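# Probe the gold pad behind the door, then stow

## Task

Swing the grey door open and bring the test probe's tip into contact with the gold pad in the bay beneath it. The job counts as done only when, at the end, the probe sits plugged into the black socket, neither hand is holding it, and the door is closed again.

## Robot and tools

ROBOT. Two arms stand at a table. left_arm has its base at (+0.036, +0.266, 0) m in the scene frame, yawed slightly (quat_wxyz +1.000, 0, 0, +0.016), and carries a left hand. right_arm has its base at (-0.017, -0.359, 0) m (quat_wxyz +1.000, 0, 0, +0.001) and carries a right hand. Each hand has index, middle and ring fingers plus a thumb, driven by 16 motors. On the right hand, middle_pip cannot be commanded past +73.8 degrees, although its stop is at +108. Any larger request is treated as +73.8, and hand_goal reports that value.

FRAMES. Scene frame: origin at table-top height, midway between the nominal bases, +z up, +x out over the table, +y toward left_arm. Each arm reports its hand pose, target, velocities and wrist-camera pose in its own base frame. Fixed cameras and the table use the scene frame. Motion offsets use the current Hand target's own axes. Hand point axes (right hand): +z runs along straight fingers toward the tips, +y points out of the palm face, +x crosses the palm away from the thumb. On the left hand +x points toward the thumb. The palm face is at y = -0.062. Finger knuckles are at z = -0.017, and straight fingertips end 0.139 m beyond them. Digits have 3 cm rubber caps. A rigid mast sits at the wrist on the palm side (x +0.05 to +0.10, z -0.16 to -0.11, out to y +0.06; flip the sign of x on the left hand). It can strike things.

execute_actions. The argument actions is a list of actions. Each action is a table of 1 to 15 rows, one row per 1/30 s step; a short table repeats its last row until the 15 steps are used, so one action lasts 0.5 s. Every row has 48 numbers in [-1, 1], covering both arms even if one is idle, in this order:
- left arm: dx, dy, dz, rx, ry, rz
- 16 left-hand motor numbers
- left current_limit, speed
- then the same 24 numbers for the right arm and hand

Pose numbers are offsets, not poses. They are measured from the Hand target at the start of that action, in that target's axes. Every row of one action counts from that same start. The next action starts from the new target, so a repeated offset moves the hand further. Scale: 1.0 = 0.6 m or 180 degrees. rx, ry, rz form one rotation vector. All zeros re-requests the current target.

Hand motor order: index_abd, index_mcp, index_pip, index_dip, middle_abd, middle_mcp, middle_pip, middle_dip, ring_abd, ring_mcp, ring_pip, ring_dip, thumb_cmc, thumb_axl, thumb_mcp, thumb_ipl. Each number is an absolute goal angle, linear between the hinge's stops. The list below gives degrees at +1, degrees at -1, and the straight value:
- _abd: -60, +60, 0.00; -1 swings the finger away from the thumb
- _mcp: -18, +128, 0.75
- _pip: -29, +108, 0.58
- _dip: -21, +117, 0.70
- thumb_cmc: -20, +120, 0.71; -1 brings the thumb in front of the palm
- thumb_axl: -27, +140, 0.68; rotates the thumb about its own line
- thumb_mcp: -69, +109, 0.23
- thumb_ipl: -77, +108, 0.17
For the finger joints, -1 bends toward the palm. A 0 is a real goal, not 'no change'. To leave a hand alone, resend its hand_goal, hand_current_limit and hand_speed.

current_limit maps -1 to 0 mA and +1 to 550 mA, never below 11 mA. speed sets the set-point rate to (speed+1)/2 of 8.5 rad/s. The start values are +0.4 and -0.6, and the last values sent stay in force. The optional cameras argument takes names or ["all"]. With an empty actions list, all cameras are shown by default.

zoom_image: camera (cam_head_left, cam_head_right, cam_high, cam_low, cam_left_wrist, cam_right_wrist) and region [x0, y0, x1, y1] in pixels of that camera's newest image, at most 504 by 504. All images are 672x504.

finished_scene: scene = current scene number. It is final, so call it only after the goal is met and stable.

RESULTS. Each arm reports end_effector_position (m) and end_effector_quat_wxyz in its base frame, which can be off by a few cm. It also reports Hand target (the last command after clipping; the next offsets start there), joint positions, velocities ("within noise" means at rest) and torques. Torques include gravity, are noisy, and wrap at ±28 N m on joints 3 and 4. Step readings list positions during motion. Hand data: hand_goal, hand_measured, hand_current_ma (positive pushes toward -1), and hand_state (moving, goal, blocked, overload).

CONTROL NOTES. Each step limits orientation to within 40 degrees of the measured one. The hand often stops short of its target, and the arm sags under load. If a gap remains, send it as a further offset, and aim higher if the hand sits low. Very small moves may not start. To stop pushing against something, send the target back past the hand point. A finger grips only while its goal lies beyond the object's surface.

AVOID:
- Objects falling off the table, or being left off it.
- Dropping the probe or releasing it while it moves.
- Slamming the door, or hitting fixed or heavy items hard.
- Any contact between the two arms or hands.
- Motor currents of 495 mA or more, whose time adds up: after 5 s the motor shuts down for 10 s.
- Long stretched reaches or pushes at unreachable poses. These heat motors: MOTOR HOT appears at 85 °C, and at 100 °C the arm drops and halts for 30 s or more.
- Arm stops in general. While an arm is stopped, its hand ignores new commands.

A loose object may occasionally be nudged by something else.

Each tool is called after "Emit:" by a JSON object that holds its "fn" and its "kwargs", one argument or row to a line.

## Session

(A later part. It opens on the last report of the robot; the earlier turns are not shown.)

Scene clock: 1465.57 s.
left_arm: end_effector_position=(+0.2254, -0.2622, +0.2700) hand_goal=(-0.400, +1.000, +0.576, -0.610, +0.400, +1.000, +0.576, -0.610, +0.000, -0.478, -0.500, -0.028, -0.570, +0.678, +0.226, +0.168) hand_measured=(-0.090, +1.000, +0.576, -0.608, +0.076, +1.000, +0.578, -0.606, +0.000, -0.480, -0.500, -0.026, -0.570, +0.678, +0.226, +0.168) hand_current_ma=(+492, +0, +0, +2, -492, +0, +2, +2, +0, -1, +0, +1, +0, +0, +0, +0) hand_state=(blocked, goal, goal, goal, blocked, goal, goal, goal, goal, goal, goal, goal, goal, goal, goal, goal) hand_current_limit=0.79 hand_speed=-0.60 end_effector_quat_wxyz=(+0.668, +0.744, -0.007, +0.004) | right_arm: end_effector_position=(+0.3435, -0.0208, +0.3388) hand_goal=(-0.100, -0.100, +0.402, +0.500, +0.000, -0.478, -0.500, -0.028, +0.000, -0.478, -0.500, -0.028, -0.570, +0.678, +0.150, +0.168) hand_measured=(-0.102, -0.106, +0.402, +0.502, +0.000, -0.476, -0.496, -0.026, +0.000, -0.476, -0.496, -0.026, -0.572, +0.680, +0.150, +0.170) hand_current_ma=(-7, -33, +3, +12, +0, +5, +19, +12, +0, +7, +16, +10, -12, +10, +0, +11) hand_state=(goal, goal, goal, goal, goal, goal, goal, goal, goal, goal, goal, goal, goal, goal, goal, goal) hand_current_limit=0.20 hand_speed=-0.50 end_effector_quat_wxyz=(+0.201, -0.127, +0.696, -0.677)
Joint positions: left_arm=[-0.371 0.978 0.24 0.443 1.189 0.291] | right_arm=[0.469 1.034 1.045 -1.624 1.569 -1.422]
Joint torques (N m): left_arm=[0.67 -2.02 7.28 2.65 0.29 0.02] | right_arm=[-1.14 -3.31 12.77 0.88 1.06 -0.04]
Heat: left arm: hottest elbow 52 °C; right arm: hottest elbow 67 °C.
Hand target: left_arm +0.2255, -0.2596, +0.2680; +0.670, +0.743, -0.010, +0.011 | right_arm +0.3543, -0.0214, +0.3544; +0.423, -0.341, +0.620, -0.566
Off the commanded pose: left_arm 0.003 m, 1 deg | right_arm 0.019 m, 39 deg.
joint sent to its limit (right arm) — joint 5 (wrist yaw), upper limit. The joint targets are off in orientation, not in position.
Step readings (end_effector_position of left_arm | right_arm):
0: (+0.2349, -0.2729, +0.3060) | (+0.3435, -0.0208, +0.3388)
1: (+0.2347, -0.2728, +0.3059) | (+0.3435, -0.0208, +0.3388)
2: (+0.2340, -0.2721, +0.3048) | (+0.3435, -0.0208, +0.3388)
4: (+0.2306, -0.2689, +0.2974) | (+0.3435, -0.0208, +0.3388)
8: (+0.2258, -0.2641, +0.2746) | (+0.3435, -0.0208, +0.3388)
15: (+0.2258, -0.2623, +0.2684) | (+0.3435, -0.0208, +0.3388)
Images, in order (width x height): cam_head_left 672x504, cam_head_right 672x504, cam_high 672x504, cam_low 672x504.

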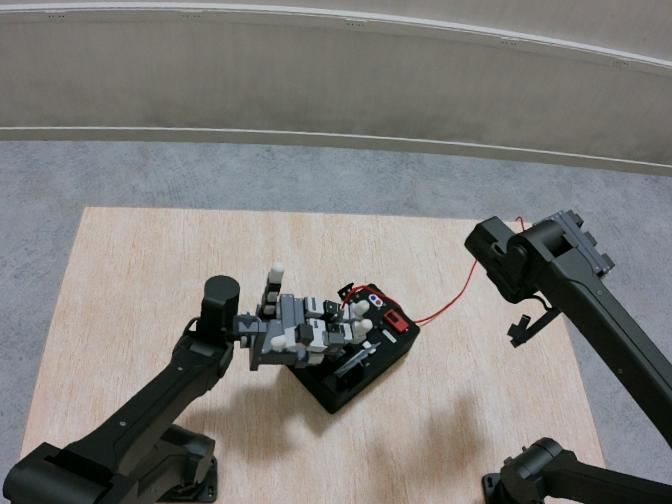

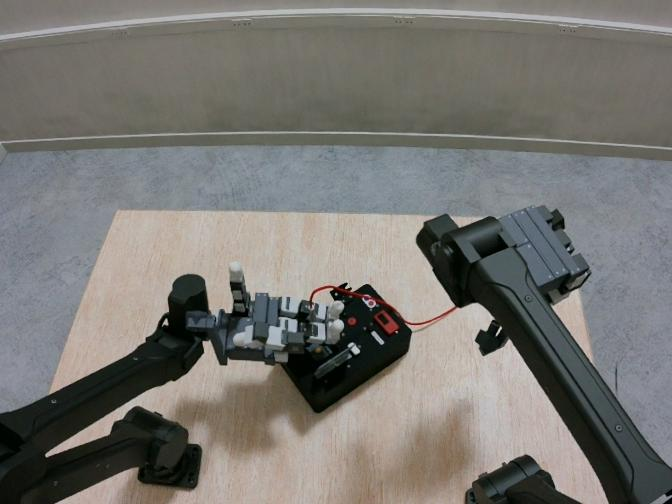

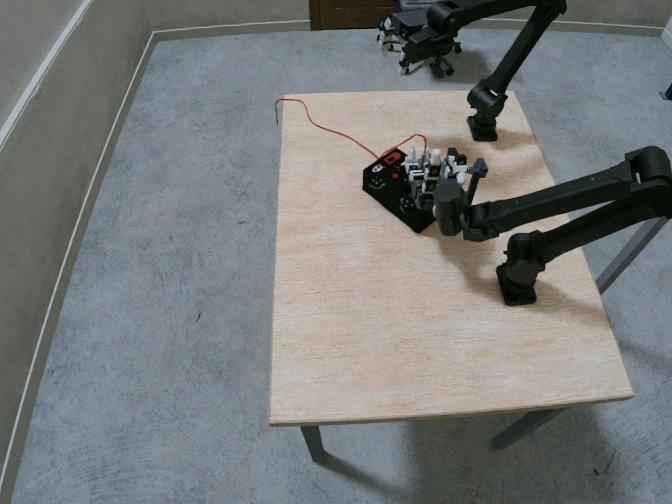

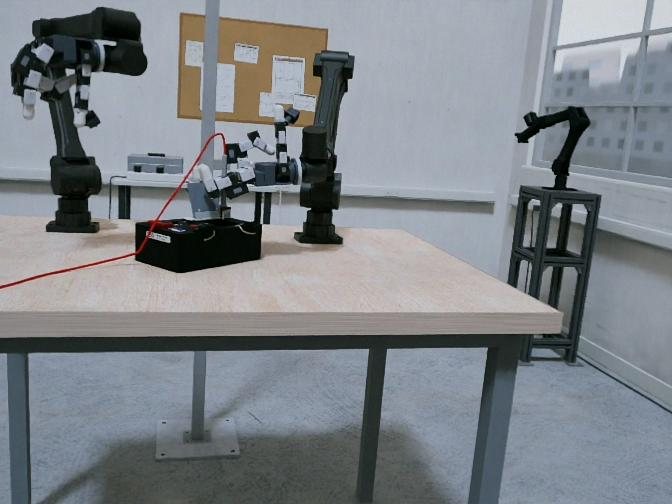

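Emit:
{"fn": "execute_actions", "kwargs": {
  "actions": [
    [[-0.0015,-0.0365,0.0055,0,0,0,-0.4,1.0,0.576,-0.61,0.4,1.0,0.576,-0.61,0,-0.479,-0.5,-0.029,-0.571,0.678,0.225,0.168,0.79,-0.6,0,0,0,0,0,0,-0.1,-0.1,0.401,0.5,0,-0.479,-0.5,-0.029,0,-0.479,-0.5,-0.029,-0.571,0.678,0.15,0.168,0.2,-0.5]]
  ],
  "cameras": ["cam_head_right","cam_low"]
}}

Emit:
{"fn": "zoom_image", "kwargs": {
  "camera": "cam_head_right",
  "region": [280, 310, 350, 370]
}}

Emit:
{"fn": "zoom_image", "kwargs": {
  "camera": "cam_low",
  "region": [190, 170, 250, 230]
}}

Scene clock: 1487.63 s.
left_arm: end_effector_position=(+0.2246, -0.2624, +0.2486) hand_goal=(-0.400, +1.000, +0.576, -0.610, +0.400, +1.000, +0.576, -0.610, +0.000, -0.478, -0.500, -0.028, -0.570, +0.678, +0.226, +0.168) hand_measured=(-0.090, +1.000, +0.576, -0.608, +0.076, +1.000, +0.580, -0.606, +0.000, -0.480, -0.500, -0.026, -0.570, +0.678, +0.226, +0.168) hand_current_ma=(+492, +0, +0, +2, -492, +0, +2, +2, +0, -1, +0, +1, +0, +0, +0, +0) hand_state=(blocked, goal, goal, goal, blocked, goal, goal, goal, goal, goal, goal, goal, goal, goal, goal, goal) hand_current_limit=0.79 hand_speed=-0.60 end_effector_quat_wxyz=(+0.668, +0.744, -0.014, +0.009) | right_arm: end_effector_position=(+0.3435, -0.0208, +0.3388) hand_goal=(-0.100, -0.100, +0.402, +0.500, +0.000, -0.478, -0.500, -0.028, +0.000, -0.478, -0.500, -0.028, -0.570, +0.678, +0.150, +0.168) hand_measured=(-0.102, -0.106, +0.402, +0.502, +0.000, -0.476, -0.496, -0.026, +0.000, -0.476, -0.496, -0.026, -0.572, +0.680, +0.150, +0.170) hand_current_ma=(-7, -33, +3, +12, +0, +5, +19, +12, +0, +7, +16, +10, -12, +10, +0, +11) hand_state=(goal, goal, goal, goal, goal, goal, goal, goal, goal, goal, goal, goal, goal, goal, goal, goal) hand_current_limit=0.20 hand_speed=-0.50 end_effector_quat_wxyz=(+0.201, -0.127, +0.696, -0.677)
Joint positions: left_arm=[-0.371 1.088 0.209 0.588 1.19 0.304] | right_arm=[0.469 1.034 1.045 -1.624 1.569 -1.422]
Joint torques (N m): left_arm=[0.21 -2.55 6.3 2.62 0.07 -0.15] | right_arm=[-1.38 -2.49 12.78 0.84 1.08 -0.03]
Heat: left arm: hottest elbow 50 °C; right arm: hottest elbow 67 °C.
Hand target: left_arm +0.2252, -0.2606, +0.2456; +0.669, +0.743, -0.009, +0.011 | right_arm +0.3543, -0.0214, +0.3544; +0.423, -0.341, +0.620, -0.566
Off the commanded pose: left_arm 0.003 m, 1 deg | right_arm 0.019 m, 39 deg.
joint sent to its limit (right arm) — joint 5 (wrist yaw), upper limit. The joint targets are off in orientation, not in position.
Step readings (end_effector_position of left_arm | right_arm):
0: (+0.2254, -0.2622, +0.2700) | (+0.3435, -0.0208, +0.3388)
1: (+0.2253, -0.2622, +0.2699) | (+0.3435, -0.0208, +0.3388)
2: (+0.2250, -0.2621, +0.2695) | (+0.3435, -0.0208, +0.3388)
4: (+0.2248, -0.2622, +0.2651) | (+0.3435, -0.0208, +0.3388)
8: (+0.2256, -0.2627, +0.2498) | (+0.3435, -0.0208, +0.3388)
15: (+0.2249, -0.2626, +0.2486) | (+0.3435, -0.0208, +0.3388)
Images, in order (width x height): cam_head_right 672x504, cam_low 672x504.

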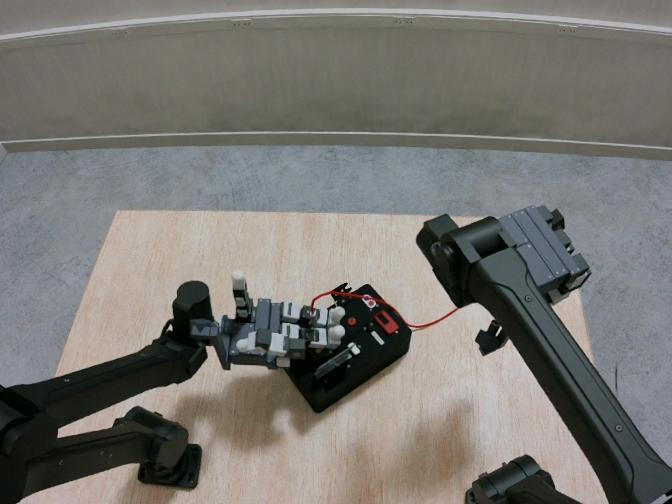

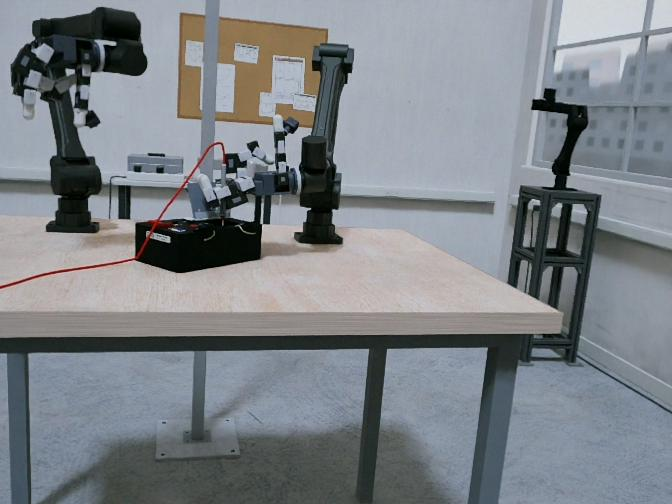

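Scaled by 7.200 from the camera's 672x504 image, which has a finer 960x720 frame.

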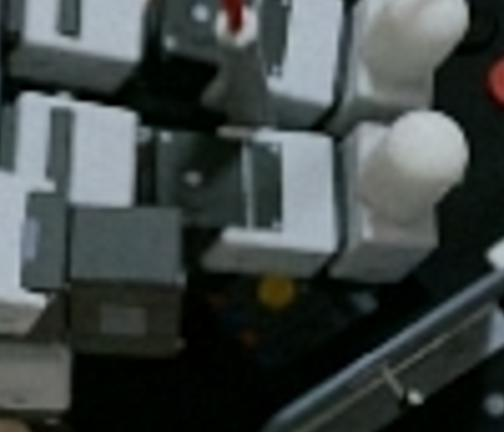

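Scaled by 8.400 from the camera's 672x504 image, which has a finer 960x720 frame.

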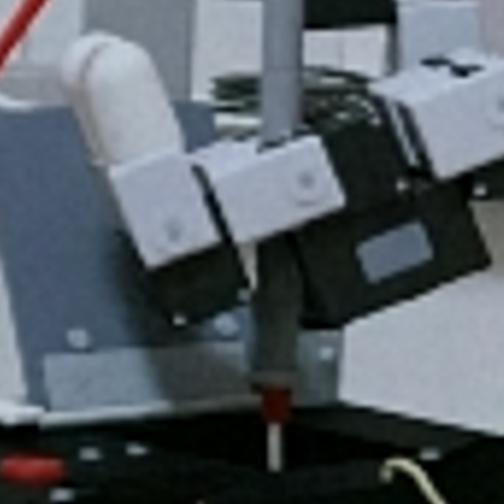

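Emit:
{"fn": "execute_actions", "kwargs": {
  "actions": [
    [[-0.0025,-0.01,0.0035,0,0,0,-0.4,1.0,0.576,-0.61,0.4,1.0,0.576,-0.61,0,-0.479,-0.5,-0.029,-0.571,0.678,0.225,0.168,0.79,-0.6,0,0,0,0,0,0,-0.1,-0.1,0.401,0.5,0,-0.479,-0.5,-0.029,0,-0.479,-0.5,-0.029,-0.571,0.678,0.15,0.168,0.2,-0.5]],
    [[0,-0.01,0.001,0,0,0,-0.4,1.0,0.576,-0.61,0.4,1.0,0.576,-0.61,0,-0.479,-0.5,-0.029,-0.571,0.678,0.225,0.168,0.79,-0.6,0,0,0,0,0,0,-0.1,-0.1,0.401,0.5,0,-0.479,-0.5,-0.029,0,-0.479,-0.5,-0.029,-0.571,0.678,0.15,0.168,0.2,-0.5]]
  ],
  "cameras": ["cam_head_right","cam_low"]
}}

Emit:
{"fn": "zoom_image", "kwargs": {
  "camera": "cam_head_right",
  "region": [280, 310, 350, 370]
}}

Emit:
{"fn": "zoom_image", "kwargs": {
  "camera": "cam_low",
  "region": [190, 170, 250, 230]
}}

Scene clock: 1498.57 s.
left_arm: end_effector_position=(+0.2256, -0.2622, +0.2459) hand_goal=(-0.400, +1.000, +0.576, -0.610, +0.400, +1.000, +0.576, -0.610, +0.000, -0.478, -0.500, -0.028, -0.570, +0.678, +0.226, +0.168) hand_measured=(-0.090, +1.000, +0.582, -0.608, +0.076, +0.994, +0.580, -0.606, +0.000, -0.480, -0.500, -0.026, -0.570, +0.678, +0.226, +0.168) hand_current_ma=(+492, +0, +5, +2, -492, -5, +3, +2, +0, -1, +0, +1, +0, +0, +0, +0) hand_state=(blocked, goal, goal, goal, blocked, goal, goal, goal, goal, goal, goal, goal, goal, goal, goal, goal) hand_current_limit=0.79 hand_speed=-0.60 end_effector_quat_wxyz=(+0.674, +0.738, -0.023, +0.023) | right_arm: end_effector_position=(+0.3435, -0.0208, +0.3388) hand_goal=(-0.100, -0.100, +0.402, +0.500, +0.000, -0.478, -0.500, -0.028, +0.000, -0.478, -0.500, -0.028, -0.570, +0.678, +0.150, +0.168) hand_measured=(-0.102, -0.106, +0.402, +0.502, +0.000, -0.476, -0.496, -0.026, +0.000, -0.476, -0.496, -0.026, -0.572, +0.680, +0.150, +0.170) hand_current_ma=(-7, -33, +3, +12, +0, +5, +19, +12, +0, +7, +16, +10, -12, +10, +0, +11) hand_state=(goal, goal, goal, goal, goal, goal, goal, goal, goal, goal, goal, goal, goal, goal, goal, goal) hand_current_limit=0.20 hand_speed=-0.50 end_effector_quat_wxyz=(+0.201, -0.127, +0.696, -0.677)
Joint positions: left_arm=[-0.371 1.148 0.201 0.703 1.186 0.293] | right_arm=[0.469 1.034 1.045 -1.624 1.569 -1.422]
Joint torques (N m): left_arm=[-0.56 -2.08 4.93 1.96 -0.14 -0.17] | right_arm=[-0.91 -2.73 12.78 1.01 1.08 -0.07]
Heat: left arm: hottest elbow 50 °C; right arm: hottest elbow 67 °C.
Hand target: left_arm +0.2241, -0.2620, +0.2335; +0.670, +0.743, -0.010, +0.011 | right_arm +0.3543, -0.0214, +0.3544; +0.423, -0.341, +0.620, -0.566
Off the commanded pose: left_arm 0.012 m, 2 deg | right_arm 0.019 m, 39 deg.
joint sent to its limit (right arm) — joint 5 (wrist yaw), upper limit. The joint targets are off in orientation, not in position.
Step readings (end_effector_position of left_arm | right_arm):
0: (+0.2246, -0.2624, +0.2487) | (+0.3435, -0.0208, +0.3388)
1: (+0.2246, -0.2624, +0.2487) | (+0.3435, -0.0208, +0.3388)
2: (+0.2247, -0.2624, +0.2487) | (+0.3435, -0.0208, +0.3388)
4: (+0.2249, -0.2623, +0.2475) | (+0.3435, -0.0208, +0.3388)
8: (+0.2252, -0.2623, +0.2471) | (+0.3435, -0.0208, +0.3388)
15: (+0.2255, -0.2622, +0.2469) | (+0.3435, -0.0208, +0.3388)
16: (+0.2253, -0.2621, +0.2468) | (+0.3435, -0.0208, +0.3388)
17: (+0.2250, -0.2620, +0.2467) | (+0.3435, -0.0208, +0.3388)
19: (+0.2249, -0.2620, +0.2463) | (+0.3435, -0.0208, +0.3388)
23: (+0.2251, -0.2621, +0.2459) | (+0.3435, -0.0208, +0.3388)
30: (+0.2254, -0.2622, +0.2459) | (+0.3435, -0.0208, +0.3388)
Images, in order (width x height): cam_head_right 672x504, cam_low 672x504.

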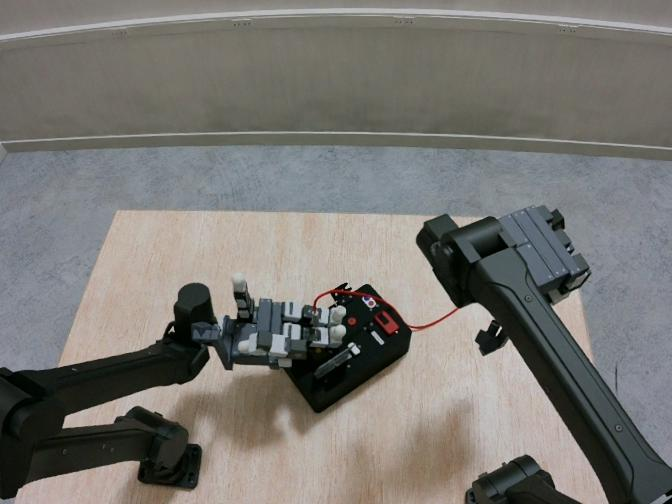

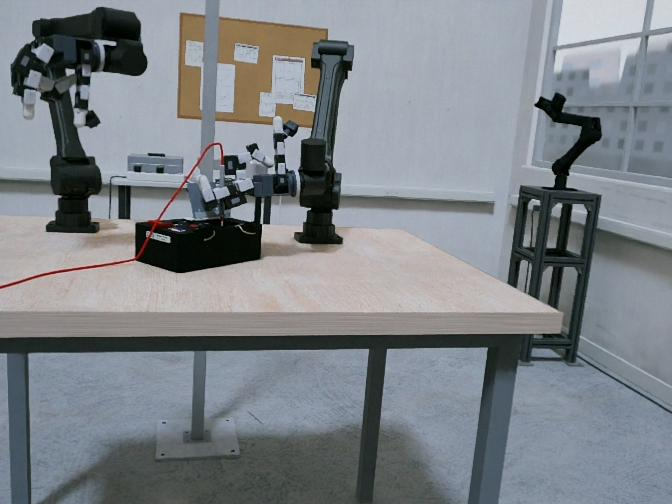

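Scaled by 7.200 from the camera's 672x504 image, which has a finer 960x720 frame.

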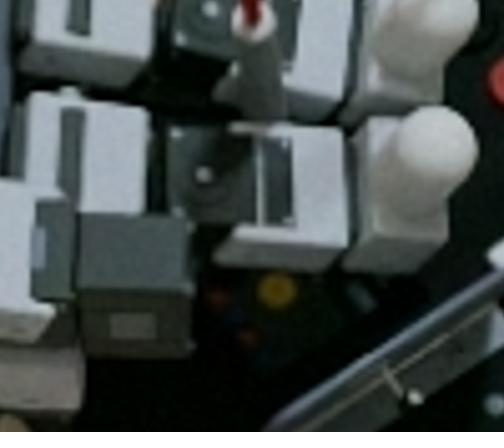

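Scaled by 8.400 from the camera's 672x504 image, which has a finer 960x720 frame.

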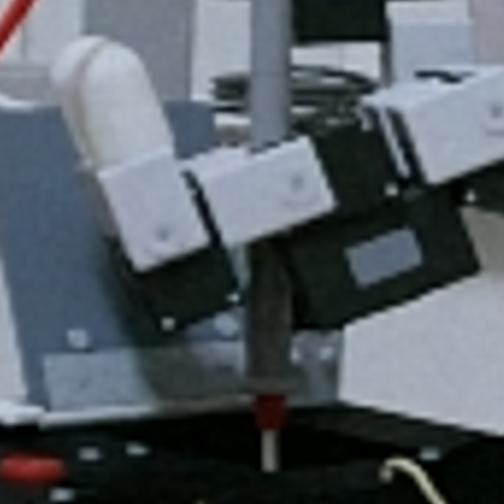

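Emit:
{"fn": "execute_actions", "kwargs": {
  "actions": [
    [[0,0.045,0,0,0,0,-0.4,1.0,0.576,-0.61,0.4,1.0,0.576,-0.61,0,-0.479,-0.5,-0.029,-0.571,0.678,0.225,0.168,0.79,-0.6,0,0,0,0,0,0,-0.1,-0.1,0.401,0.5,0,-0.479,-0.5,-0.029,0,-0.479,-0.5,-0.029,-0.571,0.678,0.15,0.168,0.2,-0.5]],
    [[0.0596,-0.0073,0,0,0,-0.067,-0.4,1.0,0.576,-0.61,0.4,1.0,0.576,-0.61,0,-0.479,-0.5,-0.029,-0.571,0.678,0.225,0.168,0.79,-0.6,0,0,0,0,0,0,-0.1,-0.1,0.401,0.5,0,-0.479,-0.5,-0.029,0,-0.479,-0.5,-0.029,-0.571,0.678,0.15,0.168,0.2,-0.5]]
  ],
  "cameras": ["cam_head_right","cam_low","cam_head_left"]
}}

Emit:
{"fn": "zoom_image", "kwargs": {
  "camera": "cam_head_right",
  "region": [280, 310, 350, 370]
}}

Emit:
{"fn": "zoom_image", "kwargs": {
  "camera": "cam_head_left",
  "region": [290, 310, 360, 370]
}}

Emit:
{"fn": "zoom_image", "kwargs": {
  "camera": "cam_low",
  "region": [190, 170, 250, 230]
}}

Scene clock: 1538.23 s.
left_arm: end_effector_position=(+0.2459, -0.2610, +0.2450) hand_goal=(-0.400, +1.000, +0.576, -0.610, +0.400, +1.000, +0.576, -0.610, +0.000, -0.478, -0.500, -0.028, -0.570, +0.678, +0.226, +0.168) hand_measured=(-0.090, +1.000, +0.582, -0.608, +0.076, +1.000, +0.580, -0.606, +0.000, -0.480, -0.500, -0.026, -0.570, +0.678, +0.226, +0.168) hand_current_ma=(+492, +0, +5, +2, -492, +0, +3, +2, +0, -1, +0, +1, +0, +0, +0, +0) hand_state=(blocked, goal, goal, goal, blocked, goal, goal, goal, goal, goal, goal, goal, goal, goal, goal, goal) hand_current_limit=0.79 hand_speed=-0.60 end_effector_quat_wxyz=(+0.663, +0.743, +0.070, -0.065) | right_arm: end_effector_position=(+0.3435, -0.0208, +0.3388) hand_goal=(-0.100, -0.100, +0.402, +0.500, +0.000, -0.478, -0.500, -0.028, +0.000, -0.478, -0.500, -0.028, -0.570, +0.678, +0.150, +0.168) hand_measured=(-0.102, -0.106, +0.402, +0.502, +0.000, -0.476, -0.496, -0.026, +0.000, -0.476, -0.496, -0.026, -0.572, +0.680, +0.150, +0.170) hand_current_ma=(-7, -33, +3, +12, +0, +5, +19, +12, +0, +7, +16, +10, -12, +10, +0, +11) hand_state=(goal, goal, goal, goal, goal, goal, goal, goal, goal, goal, goal, goal, goal, goal, goal, goal) hand_current_limit=0.20 hand_speed=-0.50 end_effector_quat_wxyz=(+0.201, -0.127, +0.696, -0.677)
Joint positions: left_arm=[-0.363 1.069 0.222 0.533 1.195 0.101] | right_arm=[0.469 1.034 1.045 -1.624 1.569 -1.422]
Joint torques (N m): left_arm=[0.26 -2.32 10.92 1.51 0.22 -0.14] | right_arm=[-0.5 -2.96 12.64 0.96 1.06 -0.1]
Heat: left arm: hottest elbow 47 °C; right arm: hottest elbow 68 °C.
Hand target: left_arm +0.2592, -0.2643, +0.2570; +0.667, +0.740, +0.069, -0.060 | right_arm +0.3543, -0.0214, +0.3544; +0.423, -0.341, +0.620, -0.566
Off the commanded pose: left_arm 0.018 m, 1 deg | right_arm 0.019 m, 39 deg.
joint sent to its limit (right arm) — joint 5 (wrist yaw), upper limit. The joint targets are off in orientation, not in position.
Step readings (end_effector_position of left_arm | right_arm):
0: (+0.2256, -0.2622, +0.2459) | (+0.3435, -0.0208, +0.3388)
1: (+0.2257, -0.2622, +0.2459) | (+0.3435, -0.0208, +0.3388)
2: (+0.2259, -0.2621, +0.2463) | (+0.3435, -0.0208, +0.3388)
4: (+0.2264, -0.2623, +0.2479) | (+0.3435, -0.0208, +0.3388)
8: (+0.2234, -0.2620, +0.2554) | (+0.3435, -0.0208, +0.3388)
15: (+0.2225, -0.2618, +0.2553) | (+0.3435, -0.0208, +0.3388)
16: (+0.2227, -0.2619, +0.2545) | (+0.3435, -0.0208, +0.3388)
17: (+0.2232, -0.2620, +0.2534) | (+0.3435, -0.0208, +0.3388)
19: (+0.2254, -0.2617, +0.2501) | (+0.3435, -0.0208, +0.3388)
23: (+0.2349, -0.2609, +0.2475) | (+0.3435, -0.0208, +0.3388)
30: (+0.2439, -0.2609, +0.2456) | (+0.3435, -0.0208, +0.3388)
Images, in order (width x height): cam_head_left 672x504, cam_head_right 672x504, cam_low 672x504.

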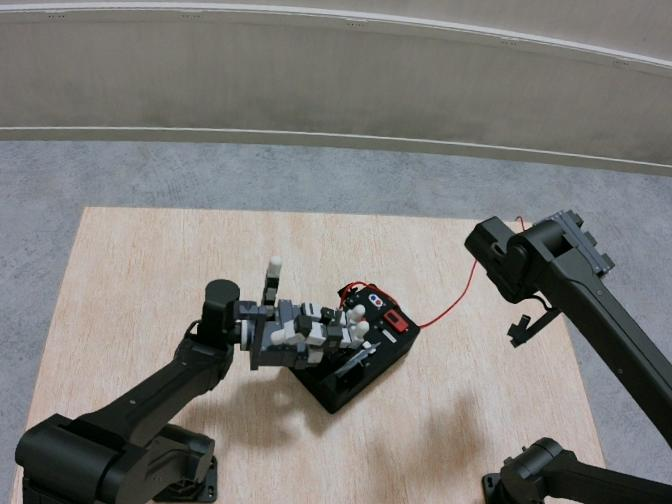

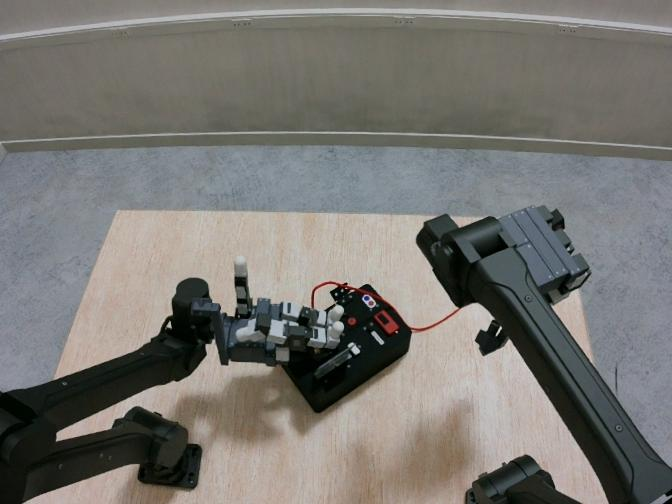

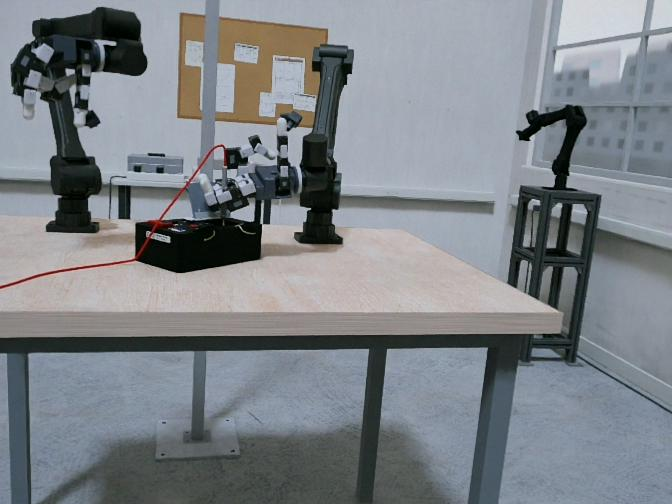

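Scaled by 7.200 from the camera's 672x504 image, which has a finer 960x720 frame.

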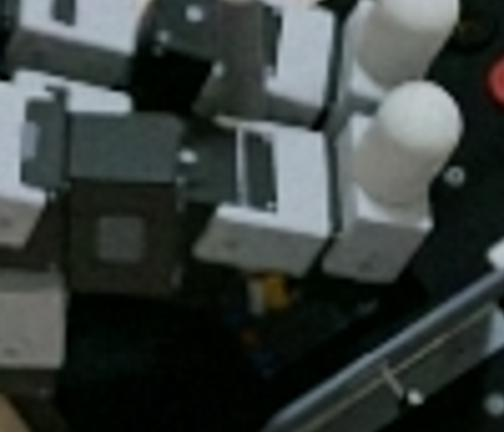

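Scaled by 7.200 from the camera's 672x504 image, which has a finer 960x720 frame.

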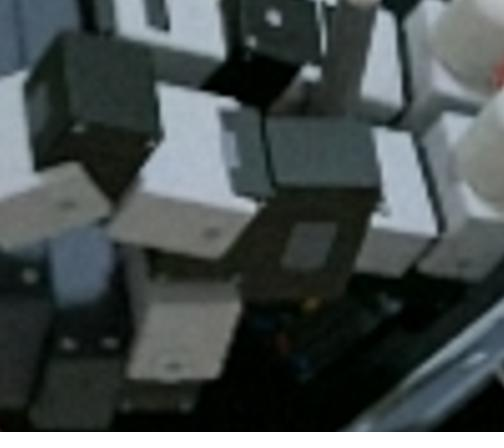

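Scaled by 8.400 from the camera's 672x504 image, which has a finer 960x720 frame.

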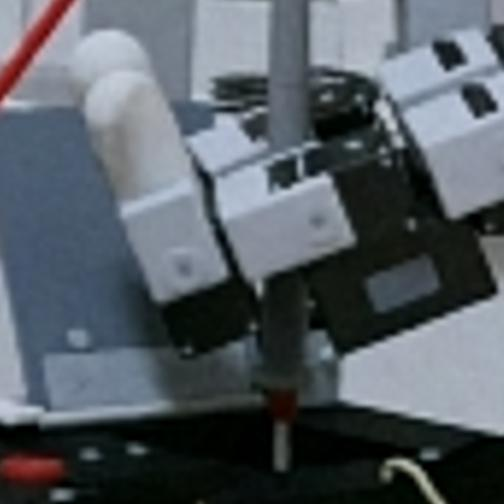

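Emit:
{"fn": "execute_actions", "kwargs": {
  "actions": [
    [[0.0127,0.0135,0.0082,0,0,0,-0.4,1.0,0.576,-0.61,0.4,1.0,0.576,-0.61,0,-0.479,-0.5,-0.029,-0.571,0.678,0.225,0.168,0.79,-0.6,0,0,0,0,0,0,-0.1,-0.1,0.401,0.5,0,-0.479,-0.5,-0.029,0,-0.479,-0.5,-0.029,-0.571,0.678,0.15,0.168,0.2,-0.5]]
  ],
  "cameras": ["cam_head_right"]
}}

Emit:
{"fn": "zoom_image", "kwargs": {
  "camera": "cam_head_right",
  "region": [290, 330, 340, 370]
}}

Scene clock: 1556.47 s.
left_arm: end_effector_position=(+0.2560, -0.2639, +0.2481) hand_goal=(-0.400, +1.000, +0.576, -0.610, +0.400, +1.000, +0.576, -0.610, +0.000, -0.478, -0.500, -0.028, -0.570, +0.678, +0.226, +0.168) hand_measured=(-0.090, +1.000, +0.582, -0.608, +0.076, +1.000, +0.580, -0.606, +0.000, -0.480, -0.500, -0.026, -0.570, +0.678, +0.226, +0.168) hand_current_ma=(+492, +0, +5, +2, -492, +0, +3, +2, +0, -1, +0, +1, +0, +0, +0, +0) hand_state=(blocked, goal, goal, goal, blocked, goal, goal, goal, goal, goal, goal, goal, goal, goal, goal, goal) hand_current_limit=0.79 hand_speed=-0.60 end_effector_quat_wxyz=(+0.662, +0.742, +0.076, -0.067) | right_arm: end_effector_position=(+0.3435, -0.0208, +0.3388) hand_goal=(-0.100, -0.100, +0.402, +0.500, +0.000, -0.478, -0.500, -0.028, +0.000, -0.478, -0.500, -0.028, -0.570, +0.678, +0.150, +0.168) hand_measured=(-0.102, -0.106, +0.402, +0.502, +0.000, -0.476, -0.496, -0.026, +0.000, -0.476, -0.496, -0.026, -0.572, +0.680, +0.150, +0.170) hand_current_ma=(-7, -33, +3, +12, +0, +5, +19, +12, +0, +7, +16, +10, -12, +10, +0, +11) hand_state=(goal, goal, goal, goal, goal, goal, goal, goal, goal, goal, goal, goal, goal, goal, goal, goal) hand_current_limit=0.20 hand_speed=-0.50 end_effector_quat_wxyz=(+0.201, -0.127, +0.696, -0.677)
Joint positions: left_arm=[-0.363 1.091 0.247 0.533 1.19 0.087] | right_arm=[0.469 1.034 1.045 -1.624 1.569 -1.422]
Joint torques (N m): left_arm=[-0.56 -2.9 11.45 1.4 0.09 -0.11] | right_arm=[-1.2 -2.37 12.86 1.02 1.08 -0.06]
Heat: left arm: hottest elbow 48 °C; right arm: hottest elbow 68 °C.
Hand target: left_arm +0.2682, -0.2698, +0.2631; +0.667, +0.740, +0.069, -0.060 | right_arm +0.3543, -0.0214, +0.3544; +0.423, -0.341, +0.620, -0.566
Off the commanded pose: left_arm 0.020 m, 1 deg | right_arm 0.019 m, 39 deg.
joint sent to its limit (right arm) — joint 5 (wrist yaw), upper limit. The joint targets are off in orientation, not in position.
Step readings (end_effector_position of left_arm | right_arm):
0: (+0.2459, -0.2610, +0.2450) | (+0.3435, -0.0208, +0.3388)
1: (+0.2460, -0.2611, +0.2452) | (+0.3435, -0.0208, +0.3388)
2: (+0.2463, -0.2612, +0.2453) | (+0.3435, -0.0208, +0.3388)
4: (+0.2484, -0.2618, +0.2456) | (+0.3435, -0.0208, +0.3388)
8: (+0.2536, -0.2634, +0.2476) | (+0.3435, -0.0208, +0.3388)
15: (+0.2557, -0.2639, +0.2484) | (+0.3435, -0.0208, +0.3388)
Images, in order (width x height): cam_head_right 672x504.

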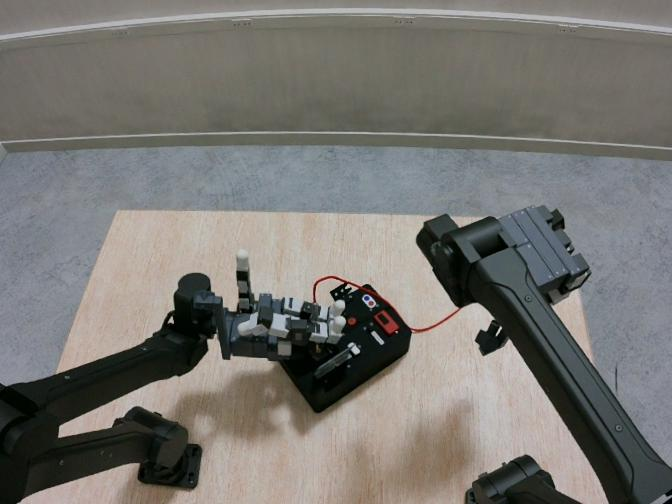

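Scaled by 10.080 from the camera's 672x504 image, which has a finer 960x720 frame.

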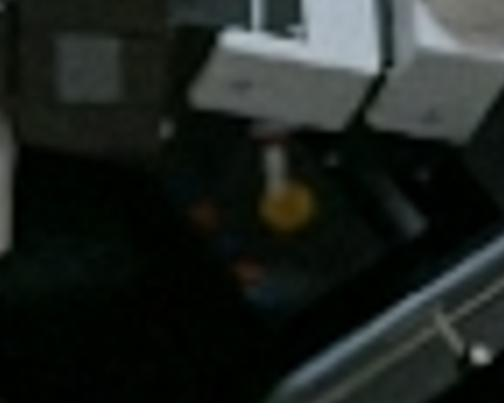

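Emit:
{"fn": "execute_actions", "kwargs": {
  "actions": [
    [[0.0083,-0.0267,0.006,0,0,0,-0.4,1.0,0.576,-0.61,0.4,1.0,0.576,-0.61,0,-0.479,-0.5,-0.029,-0.571,0.678,0.225,0.168,0.79,-0.6,0,0,0,0,0,0,-0.1,-0.1,0.401,0.5,0,-0.479,-0.5,-0.029,0,-0.479,-0.5,-0.029,-0.571,0.678,0.15,0.168,0.2,-0.5]]
  ],
  "cameras": ["cam_head_right"]
}}

Emit:
{"fn": "zoom_image", "kwargs": {
  "camera": "cam_head_right",
  "region": [290, 330, 340, 370]
}}

Scene clock: 1569.17 s.
left_arm: end_effector_position=(+0.2643, -0.2671, +0.2433) hand_goal=(-0.400, +1.000, +0.576, -0.610, +0.400, +1.000, +0.576, -0.610, +0.000, -0.478, -0.500, -0.028, -0.570, +0.678, +0.226, +0.168) hand_measured=(-0.090, +1.000, +0.584, -0.608, +0.076, +0.992, +0.580, -0.606, +0.000, -0.480, -0.500, -0.026, -0.570, +0.678, +0.226, +0.168) hand_current_ma=(+492, +0, +9, +2, -492, -9, +3, +2, +0, -1, +0, +1, +0, +0, +0, +0) hand_state=(blocked, goal, goal, goal, blocked, goal, goal, goal, goal, goal, goal, goal, goal, goal, goal, goal) hand_current_limit=0.79 hand_speed=-0.60 end_effector_quat_wxyz=(+0.666, +0.740, +0.072, -0.063) | right_arm: end_effector_position=(+0.3435, -0.0208, +0.3388) hand_goal=(-0.100, -0.100, +0.402, +0.500, +0.000, -0.478, -0.500, -0.028, +0.000, -0.478, -0.500, -0.028, -0.570, +0.678, +0.150, +0.168) hand_measured=(-0.102, -0.106, +0.402, +0.502, +0.000, -0.476, -0.496, -0.026, +0.000, -0.476, -0.496, -0.026, -0.572, +0.680, +0.150, +0.170) hand_current_ma=(-7, -33, +3, +12, +0, +5, +19, +12, +0, +7, +16, +10, -12, +10, +0, +11) hand_state=(goal, goal, goal, goal, goal, goal, goal, goal, goal, goal, goal, goal, goal, goal, goal, goal) hand_current_limit=0.20 hand_speed=-0.50 end_effector_quat_wxyz=(+0.201, -0.127, +0.696, -0.677)
Joint positions: left_arm=[-0.363 1.166 0.258 0.619 1.19 0.078] | right_arm=[0.469 1.034 1.045 -1.624 1.569 -1.422]
Joint torques (N m): left_arm=[-0.97 -2.61 8.72 2.02 -0.14 -0.02] | right_arm=[-0.85 -2.73 12.78 0.8 1.09 -0.09]
Heat: left arm: hottest elbow 51 °C; right arm: hottest elbow 68 °C.
Hand target: left_arm +0.2702, -0.2717, +0.2462; +0.667, +0.740, +0.068, -0.059 | right_arm +0.3543, -0.0214, +0.3544; +0.423, -0.341, +0.620, -0.566
Off the commanded pose: left_arm 0.008 m, 1 deg | right_arm 0.019 m, 39 deg.
joint sent to its limit (right arm) — joint 5 (wrist yaw), upper limit. The joint targets are off in orientation, not in position.
Step readings (end_effector_position of left_arm | right_arm):
0: (+0.2560, -0.2639, +0.2481) | (+0.3435, -0.0208, +0.3388)
1: (+0.2560, -0.2639, +0.2479) | (+0.3435, -0.0208, +0.3388)
2: (+0.2564, -0.2640, +0.2470) | (+0.3435, -0.0208, +0.3388)
4: (+0.2582, -0.2647, +0.2441) | (+0.3435, -0.0208, +0.3388)
8: (+0.2629, -0.2666, +0.2435) | (+0.3435, -0.0208, +0.3388)
15: (+0.2639, -0.2670, +0.2434) | (+0.3435, -0.0208, +0.3388)
Images, in order (width x height): cam_head_right 672x504.

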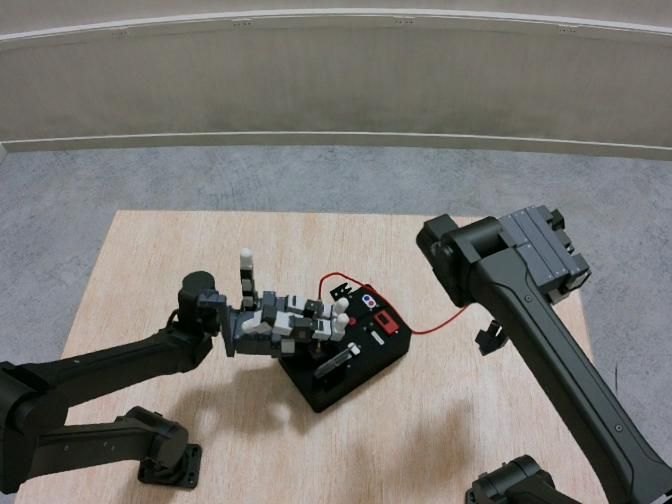

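Scaled by 10.080 from the camera's 672x504 image, which has a finer 960x720 frame.

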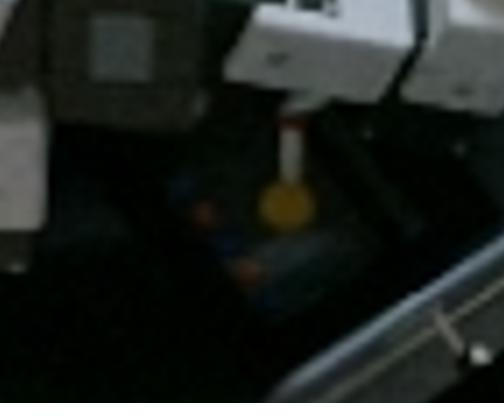

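Emit:
{"fn": "execute_actions", "kwargs": {
  "actions": [
    [[-0.0182,0.0068,-0.001,0,0,0,-0.4,1.0,0.576,-0.61,0.4,1.0,0.576,-0.61,0,-0.479,-0.5,-0.029,-0.571,0.678,0.225,0.168,0.79,-0.6,0,0,0,0,0,0,-0.1,-0.1,0.401,0.5,0,-0.479,-0.5,-0.029,0,-0.479,-0.5,-0.029,-0.571,0.678,0.15,0.168,0.2,-0.5]]
  ],
  "cameras": ["cam_head_right"]
}}

Emit:
{"fn": "zoom_image", "kwargs": {
  "camera": "cam_head_right",
  "region": [290, 330, 340, 370]
}}

Scene clock: 1579.30 s.
left_arm: end_effector_position=(+0.2616, -0.2695, +0.2499) hand_goal=(-0.400, +1.000, +0.576, -0.610, +0.400, +1.000, +0.576, -0.610, +0.000, -0.478, -0.500, -0.028, -0.570, +0.678, +0.226, +0.168) hand_measured=(-0.090, +1.000, +0.584, -0.608, +0.076, +0.998, +0.580, -0.606, +0.000, -0.480, -0.500, -0.026, -0.570, +0.678, +0.226, +0.168) hand_current_ma=(+492, +0, +9, +2, -492, -1, +4, +2, +0, -1, +0, +1, +0, +0, +0, +0) hand_state=(blocked, goal, goal, goal, blocked, goal, goal, goal, goal, goal, goal, goal, goal, goal, goal, goal) hand_current_limit=0.79 hand_speed=-0.60 end_effector_quat_wxyz=(+0.667, +0.739, +0.069, -0.055) | right_arm: end_effector_position=(+0.3435, -0.0208, +0.3388) hand_goal=(-0.100, -0.100, +0.402, +0.500, +0.000, -0.478, -0.500, -0.028, +0.000, -0.478, -0.500, -0.028, -0.570, +0.678, +0.150, +0.168) hand_measured=(-0.102, -0.106, +0.402, +0.502, +0.000, -0.476, -0.496, -0.026, +0.000, -0.476, -0.496, -0.026, -0.572, +0.680, +0.150, +0.170) hand_current_ma=(-7, -33, +3, +12, +0, +5, +19, +12, +0, +7, +16, +10, -12, +10, +0, +11) hand_state=(goal, goal, goal, goal, goal, goal, goal, goal, goal, goal, goal, goal, goal, goal, goal, goal) hand_current_limit=0.20 hand_speed=-0.50 end_effector_quat_wxyz=(+0.201, -0.127, +0.696, -0.677)
Joint positions: left_arm=[-0.378 1.14 0.258 0.614 1.17 0.071] | right_arm=[0.469 1.034 1.045 -1.624 1.569 -1.422]
Joint torques (N m): left_arm=[-1.08 -5.25 7.42 1.22 0.04 -0.11] | right_arm=[-0.62 -2.55 12.72 0.81 1.07 -0.06]
Heat: left arm: hottest elbow 51 °C; right arm: hottest elbow 68 °C.
Hand target: left_arm +0.2602, -0.2717, +0.2522; +0.667, +0.740, +0.069, -0.060 | right_arm +0.3543, -0.0214, +0.3544; +0.423, -0.341, +0.620, -0.566
Off the commanded pose: left_arm 0.004 m, 0 deg | right_arm 0.019 m, 39 deg.
joint sent to its limit (right arm) — joint 5 (wrist yaw), upper limit. The joint targets are off in orientation, not in position.
Step readings (end_effector_position of left_arm | right_arm):
0: (+0.2643, -0.2671, +0.2433) | (+0.3435, -0.0208, +0.3388)
1: (+0.2644, -0.2671, +0.2433) | (+0.3435, -0.0208, +0.3388)
2: (+0.2644, -0.2673, +0.2432) | (+0.3435, -0.0208, +0.3388)
4: (+0.2638, -0.2683, +0.2446) | (+0.3435, -0.0208, +0.3388)
8: (+0.2621, -0.2693, +0.2487) | (+0.3435, -0.0208, +0.3388)
15: (+0.2615, -0.2694, +0.2501) | (+0.3435, -0.0208, +0.3388)
Images, in order (width x height): cam_head_right 672x504.

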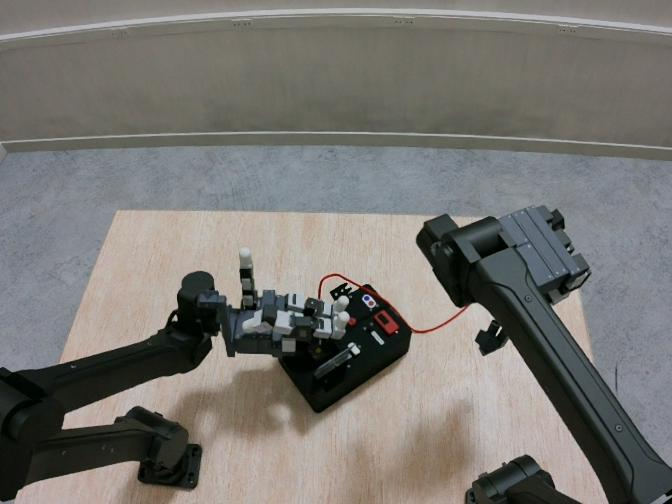

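Scaled by 10.080 from the camera's 672x504 image, which has a finer 960x720 frame.

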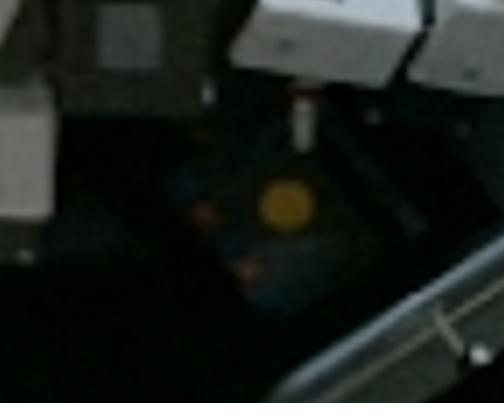

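Emit:
{"fn": "execute_actions", "kwargs": {
  "actions": [
    [[-0.0156,-0.0043,-0.0128,0,0,0,-0.4,1.0,0.576,-0.61,0.4,1.0,0.576,-0.61,0,-0.479,-0.5,-0.029,-0.571,0.678,0.225,0.168,0.79,-0.6,0,0,0,0,0,0,-0.1,-0.1,0.401,0.5,0,-0.479,-0.5,-0.029,0,-0.479,-0.5,-0.029,-0.571,0.678,0.15,0.168,0.2,-0.5]]
  ],
  "cameras": ["cam_head_right"]
}}

Emit:
{"fn": "zoom_image", "kwargs": {
  "camera": "cam_head_right",
  "region": [290, 330, 340, 370]
}}

Scene clock: 1591.27 s.
left_arm: end_effector_position=(+0.2523, -0.2665, +0.2542) hand_goal=(-0.400, +1.000, +0.576, -0.610, +0.400, +1.000, +0.576, -0.610, +0.000, -0.478, -0.500, -0.028, -0.570, +0.678, +0.226, +0.168) hand_measured=(-0.090, +1.000, +0.584, -0.608, +0.076, +0.998, +0.580, -0.606, +0.000, -0.480, -0.500, -0.026, -0.570, +0.678, +0.226, +0.168) hand_current_ma=(+492, +0, +9, +2, -492, -1, +4, +2, +0, -1, +0, +1, +0, +0, +0, +0) hand_state=(blocked, goal, goal, goal, blocked, goal, goal, goal, goal, goal, goal, goal, goal, goal, goal, goal) hand_current_limit=0.79 hand_speed=-0.60 end_effector_quat_wxyz=(+0.668, +0.739, +0.065, -0.058) | right_arm: end_effector_position=(+0.3435, -0.0208, +0.3388) hand_goal=(-0.100, -0.100, +0.402, +0.500, +0.000, -0.478, -0.500, -0.028, +0.000, -0.478, -0.500, -0.028, -0.570, +0.678, +0.150, +0.168) hand_measured=(-0.102, -0.106, +0.402, +0.502, +0.000, -0.476, -0.496, -0.026, +0.000, -0.476, -0.496, -0.026, -0.572, +0.680, +0.150, +0.170) hand_current_ma=(-7, -33, +3, +12, +0, +5, +19, +12, +0, +7, +16, +10, -12, +10, +0, +11) hand_state=(goal, goal, goal, goal, goal, goal, goal, goal, goal, goal, goal, goal, goal, goal, goal, goal) hand_current_limit=0.20 hand_speed=-0.50 end_effector_quat_wxyz=(+0.201, -0.127, +0.696, -0.677)
Joint positions: left_arm=[-0.378 1.089 0.243 0.581 1.179 0.071] | right_arm=[0.469 1.034 1.045 -1.624 1.569 -1.422]
Joint torques (N m): left_arm=[0.32 -4.78 6.6 1.25 0.25 -0.01] | right_arm=[-0.44 -2.26 12.64 0.9 1.07 -0.07]
Heat: left arm: hottest elbow 51 °C; right arm: hottest elbow 68 °C.
Hand target: left_arm +0.2505, -0.2640, +0.2522; +0.667, +0.740, +0.069, -0.059 | right_arm +0.3543, -0.0214, +0.3544; +0.423, -0.341, +0.620, -0.566
Off the commanded pose: left_arm 0.004 m, 0 deg | right_arm 0.019 m, 39 deg.
joint sent to its limit (right arm) — joint 5 (wrist yaw), upper limit. The joint targets are off in orientation, not in position.
Step readings (end_effector_position of left_arm | right_arm):
0: (+0.2616, -0.2695, +0.2499) | (+0.3435, -0.0208, +0.3388)
1: (+0.2615, -0.2694, +0.2500) | (+0.3435, -0.0208, +0.3388)
2: (+0.2615, -0.2694, +0.2501) | (+0.3435, -0.0208, +0.3388)
4: (+0.2595, -0.2688, +0.2515) | (+0.3435, -0.0208, +0.3388)
8: (+0.2534, -0.2669, +0.2548) | (+0.3435, -0.0208, +0.3388)
15: (+0.2522, -0.2665, +0.2546) | (+0.3435, -0.0208, +0.3388)
Images, in order (width x height): cam_head_right 672x504.

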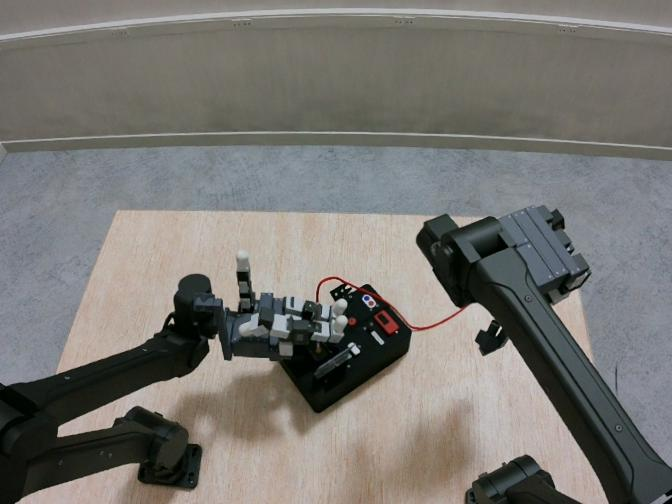

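Scaled by 10.080 from the camera's 672x504 image, which has a finer 960x720 frame.

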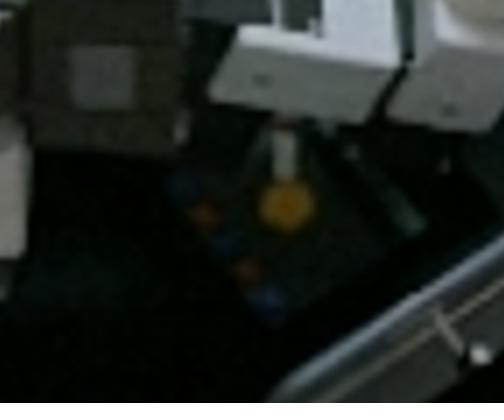

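Emit:
{"fn": "execute_actions", "kwargs": {
  "actions": [
    [[0.0032,-0.0265,0.0028,0,0,0,-0.4,1.0,0.576,-0.61,0.4,1.0,0.576,-0.61,0,-0.479,-0.5,-0.029,-0.571,0.678,0.225,0.168,0.79,-0.6,0,0,0,0,0,0,-0.1,-0.1,0.401,0.5,0,-0.479,-0.5,-0.029,0,-0.479,-0.5,-0.029,-0.571,0.678,0.15,0.168,0.2,-0.5]]
  ],
  "cameras": ["cam_head_right"]
}}

Emit:
{"fn": "zoom_image", "kwargs": {
  "camera": "cam_head_right",
  "region": [290, 330, 340, 370]
}}

Scene clock: 1597.23 s.
left_arm: end_effector_position=(+0.2505, -0.2663, +0.2456) hand_goal=(-0.400, +1.000, +0.576, -0.610, +0.400, +1.000, +0.576, -0.610, +0.000, -0.478, -0.500, -0.028, -0.570, +0.678, +0.226, +0.168) hand_measured=(-0.090, +1.000, +0.584, -0.608, +0.078, +0.996, +0.580, -0.606, +0.000, -0.480, -0.500, -0.026, -0.570, +0.678, +0.226, +0.168) hand_current_ma=(+492, +0, +9, +2, -492, -4, +4, +2, +0, -1, +0, +1, +0, +0, +0, +0) hand_state=(blocked, goal, goal, goal, blocked, goal, goal, goal, goal, goal, goal, goal, goal, goal, goal, goal) hand_current_limit=0.79 hand_speed=-0.60 end_effector_quat_wxyz=(+0.670, +0.738, +0.060, -0.055) | right_arm: end_effector_position=(+0.3435, -0.0208, +0.3388) hand_goal=(-0.100, -0.100, +0.402, +0.500, +0.000, -0.478, -0.500, -0.028, +0.000, -0.478, -0.500, -0.028, -0.570, +0.678, +0.150, +0.168) hand_measured=(-0.102, -0.106, +0.402, +0.502, +0.000, -0.476, -0.496, -0.026, +0.000, -0.476, -0.496, -0.026, -0.572, +0.680, +0.150, +0.170) hand_current_ma=(-7, -33, +3, +12, +0, +5, +19, +12, +0, +7, +16, +10, -12, +10, +0, +11) hand_state=(goal, goal, goal, goal, goal, goal, goal, goal, goal, goal, goal, goal, goal, goal, goal, goal) hand_current_limit=0.20 hand_speed=-0.50 end_effector_quat_wxyz=(+0.201, -0.127, +0.696, -0.677)
Joint positions: left_arm=[-0.378 1.137 0.229 0.649 1.182 0.077] | right_arm=[0.469 1.034 1.045 -1.624 1.569 -1.422]
Joint torques (N m): left_arm=[0.21 -2.55 5.48 2.02 0.06 -0.04] | right_arm=[-1.26 -2.73 12.77 0.75 1.05 -0.09]
Heat: left arm: hottest elbow 50 °C; right arm: hottest elbow 68 °C.
Hand target: left_arm +0.2495, -0.2641, +0.2360; +0.667, +0.740, +0.069, -0.060 | right_arm +0.3543, -0.0214, +0.3544; +0.423, -0.341, +0.620, -0.566
Off the commanded pose: left_arm 0.010 m, 1 deg | right_arm 0.019 m, 39 deg.
joint sent to its limit (right arm) — joint 5 (wrist yaw), upper limit. The joint targets are off in orientation, not in position.
Step readings (end_effector_position of left_arm | right_arm):
0: (+0.2523, -0.2665, +0.2541) | (+0.3435, -0.0208, +0.3388)
1: (+0.2523, -0.2665, +0.2541) | (+0.3435, -0.0208, +0.3388)
2: (+0.2521, -0.2665, +0.2535) | (+0.3435, -0.0208, +0.3388)
4: (+0.2512, -0.2662, +0.2508) | (+0.3435, -0.0208, +0.3388)
8: (+0.2503, -0.2661, +0.2450) | (+0.3435, -0.0208, +0.3388)
15: (+0.2504, -0.2663, +0.2454) | (+0.3435, -0.0208, +0.3388)
Images, in order (width x height): cam_head_right 672x504.

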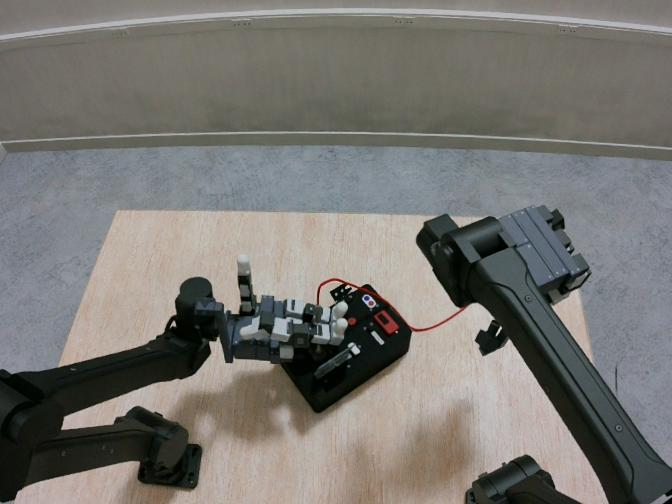

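Scaled by 10.080 from the camera's 672x504 image, which has a finer 960x720 frame.

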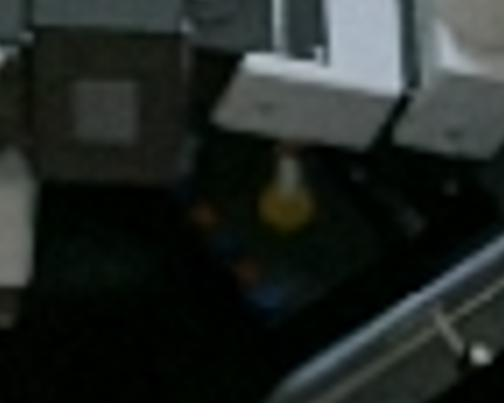

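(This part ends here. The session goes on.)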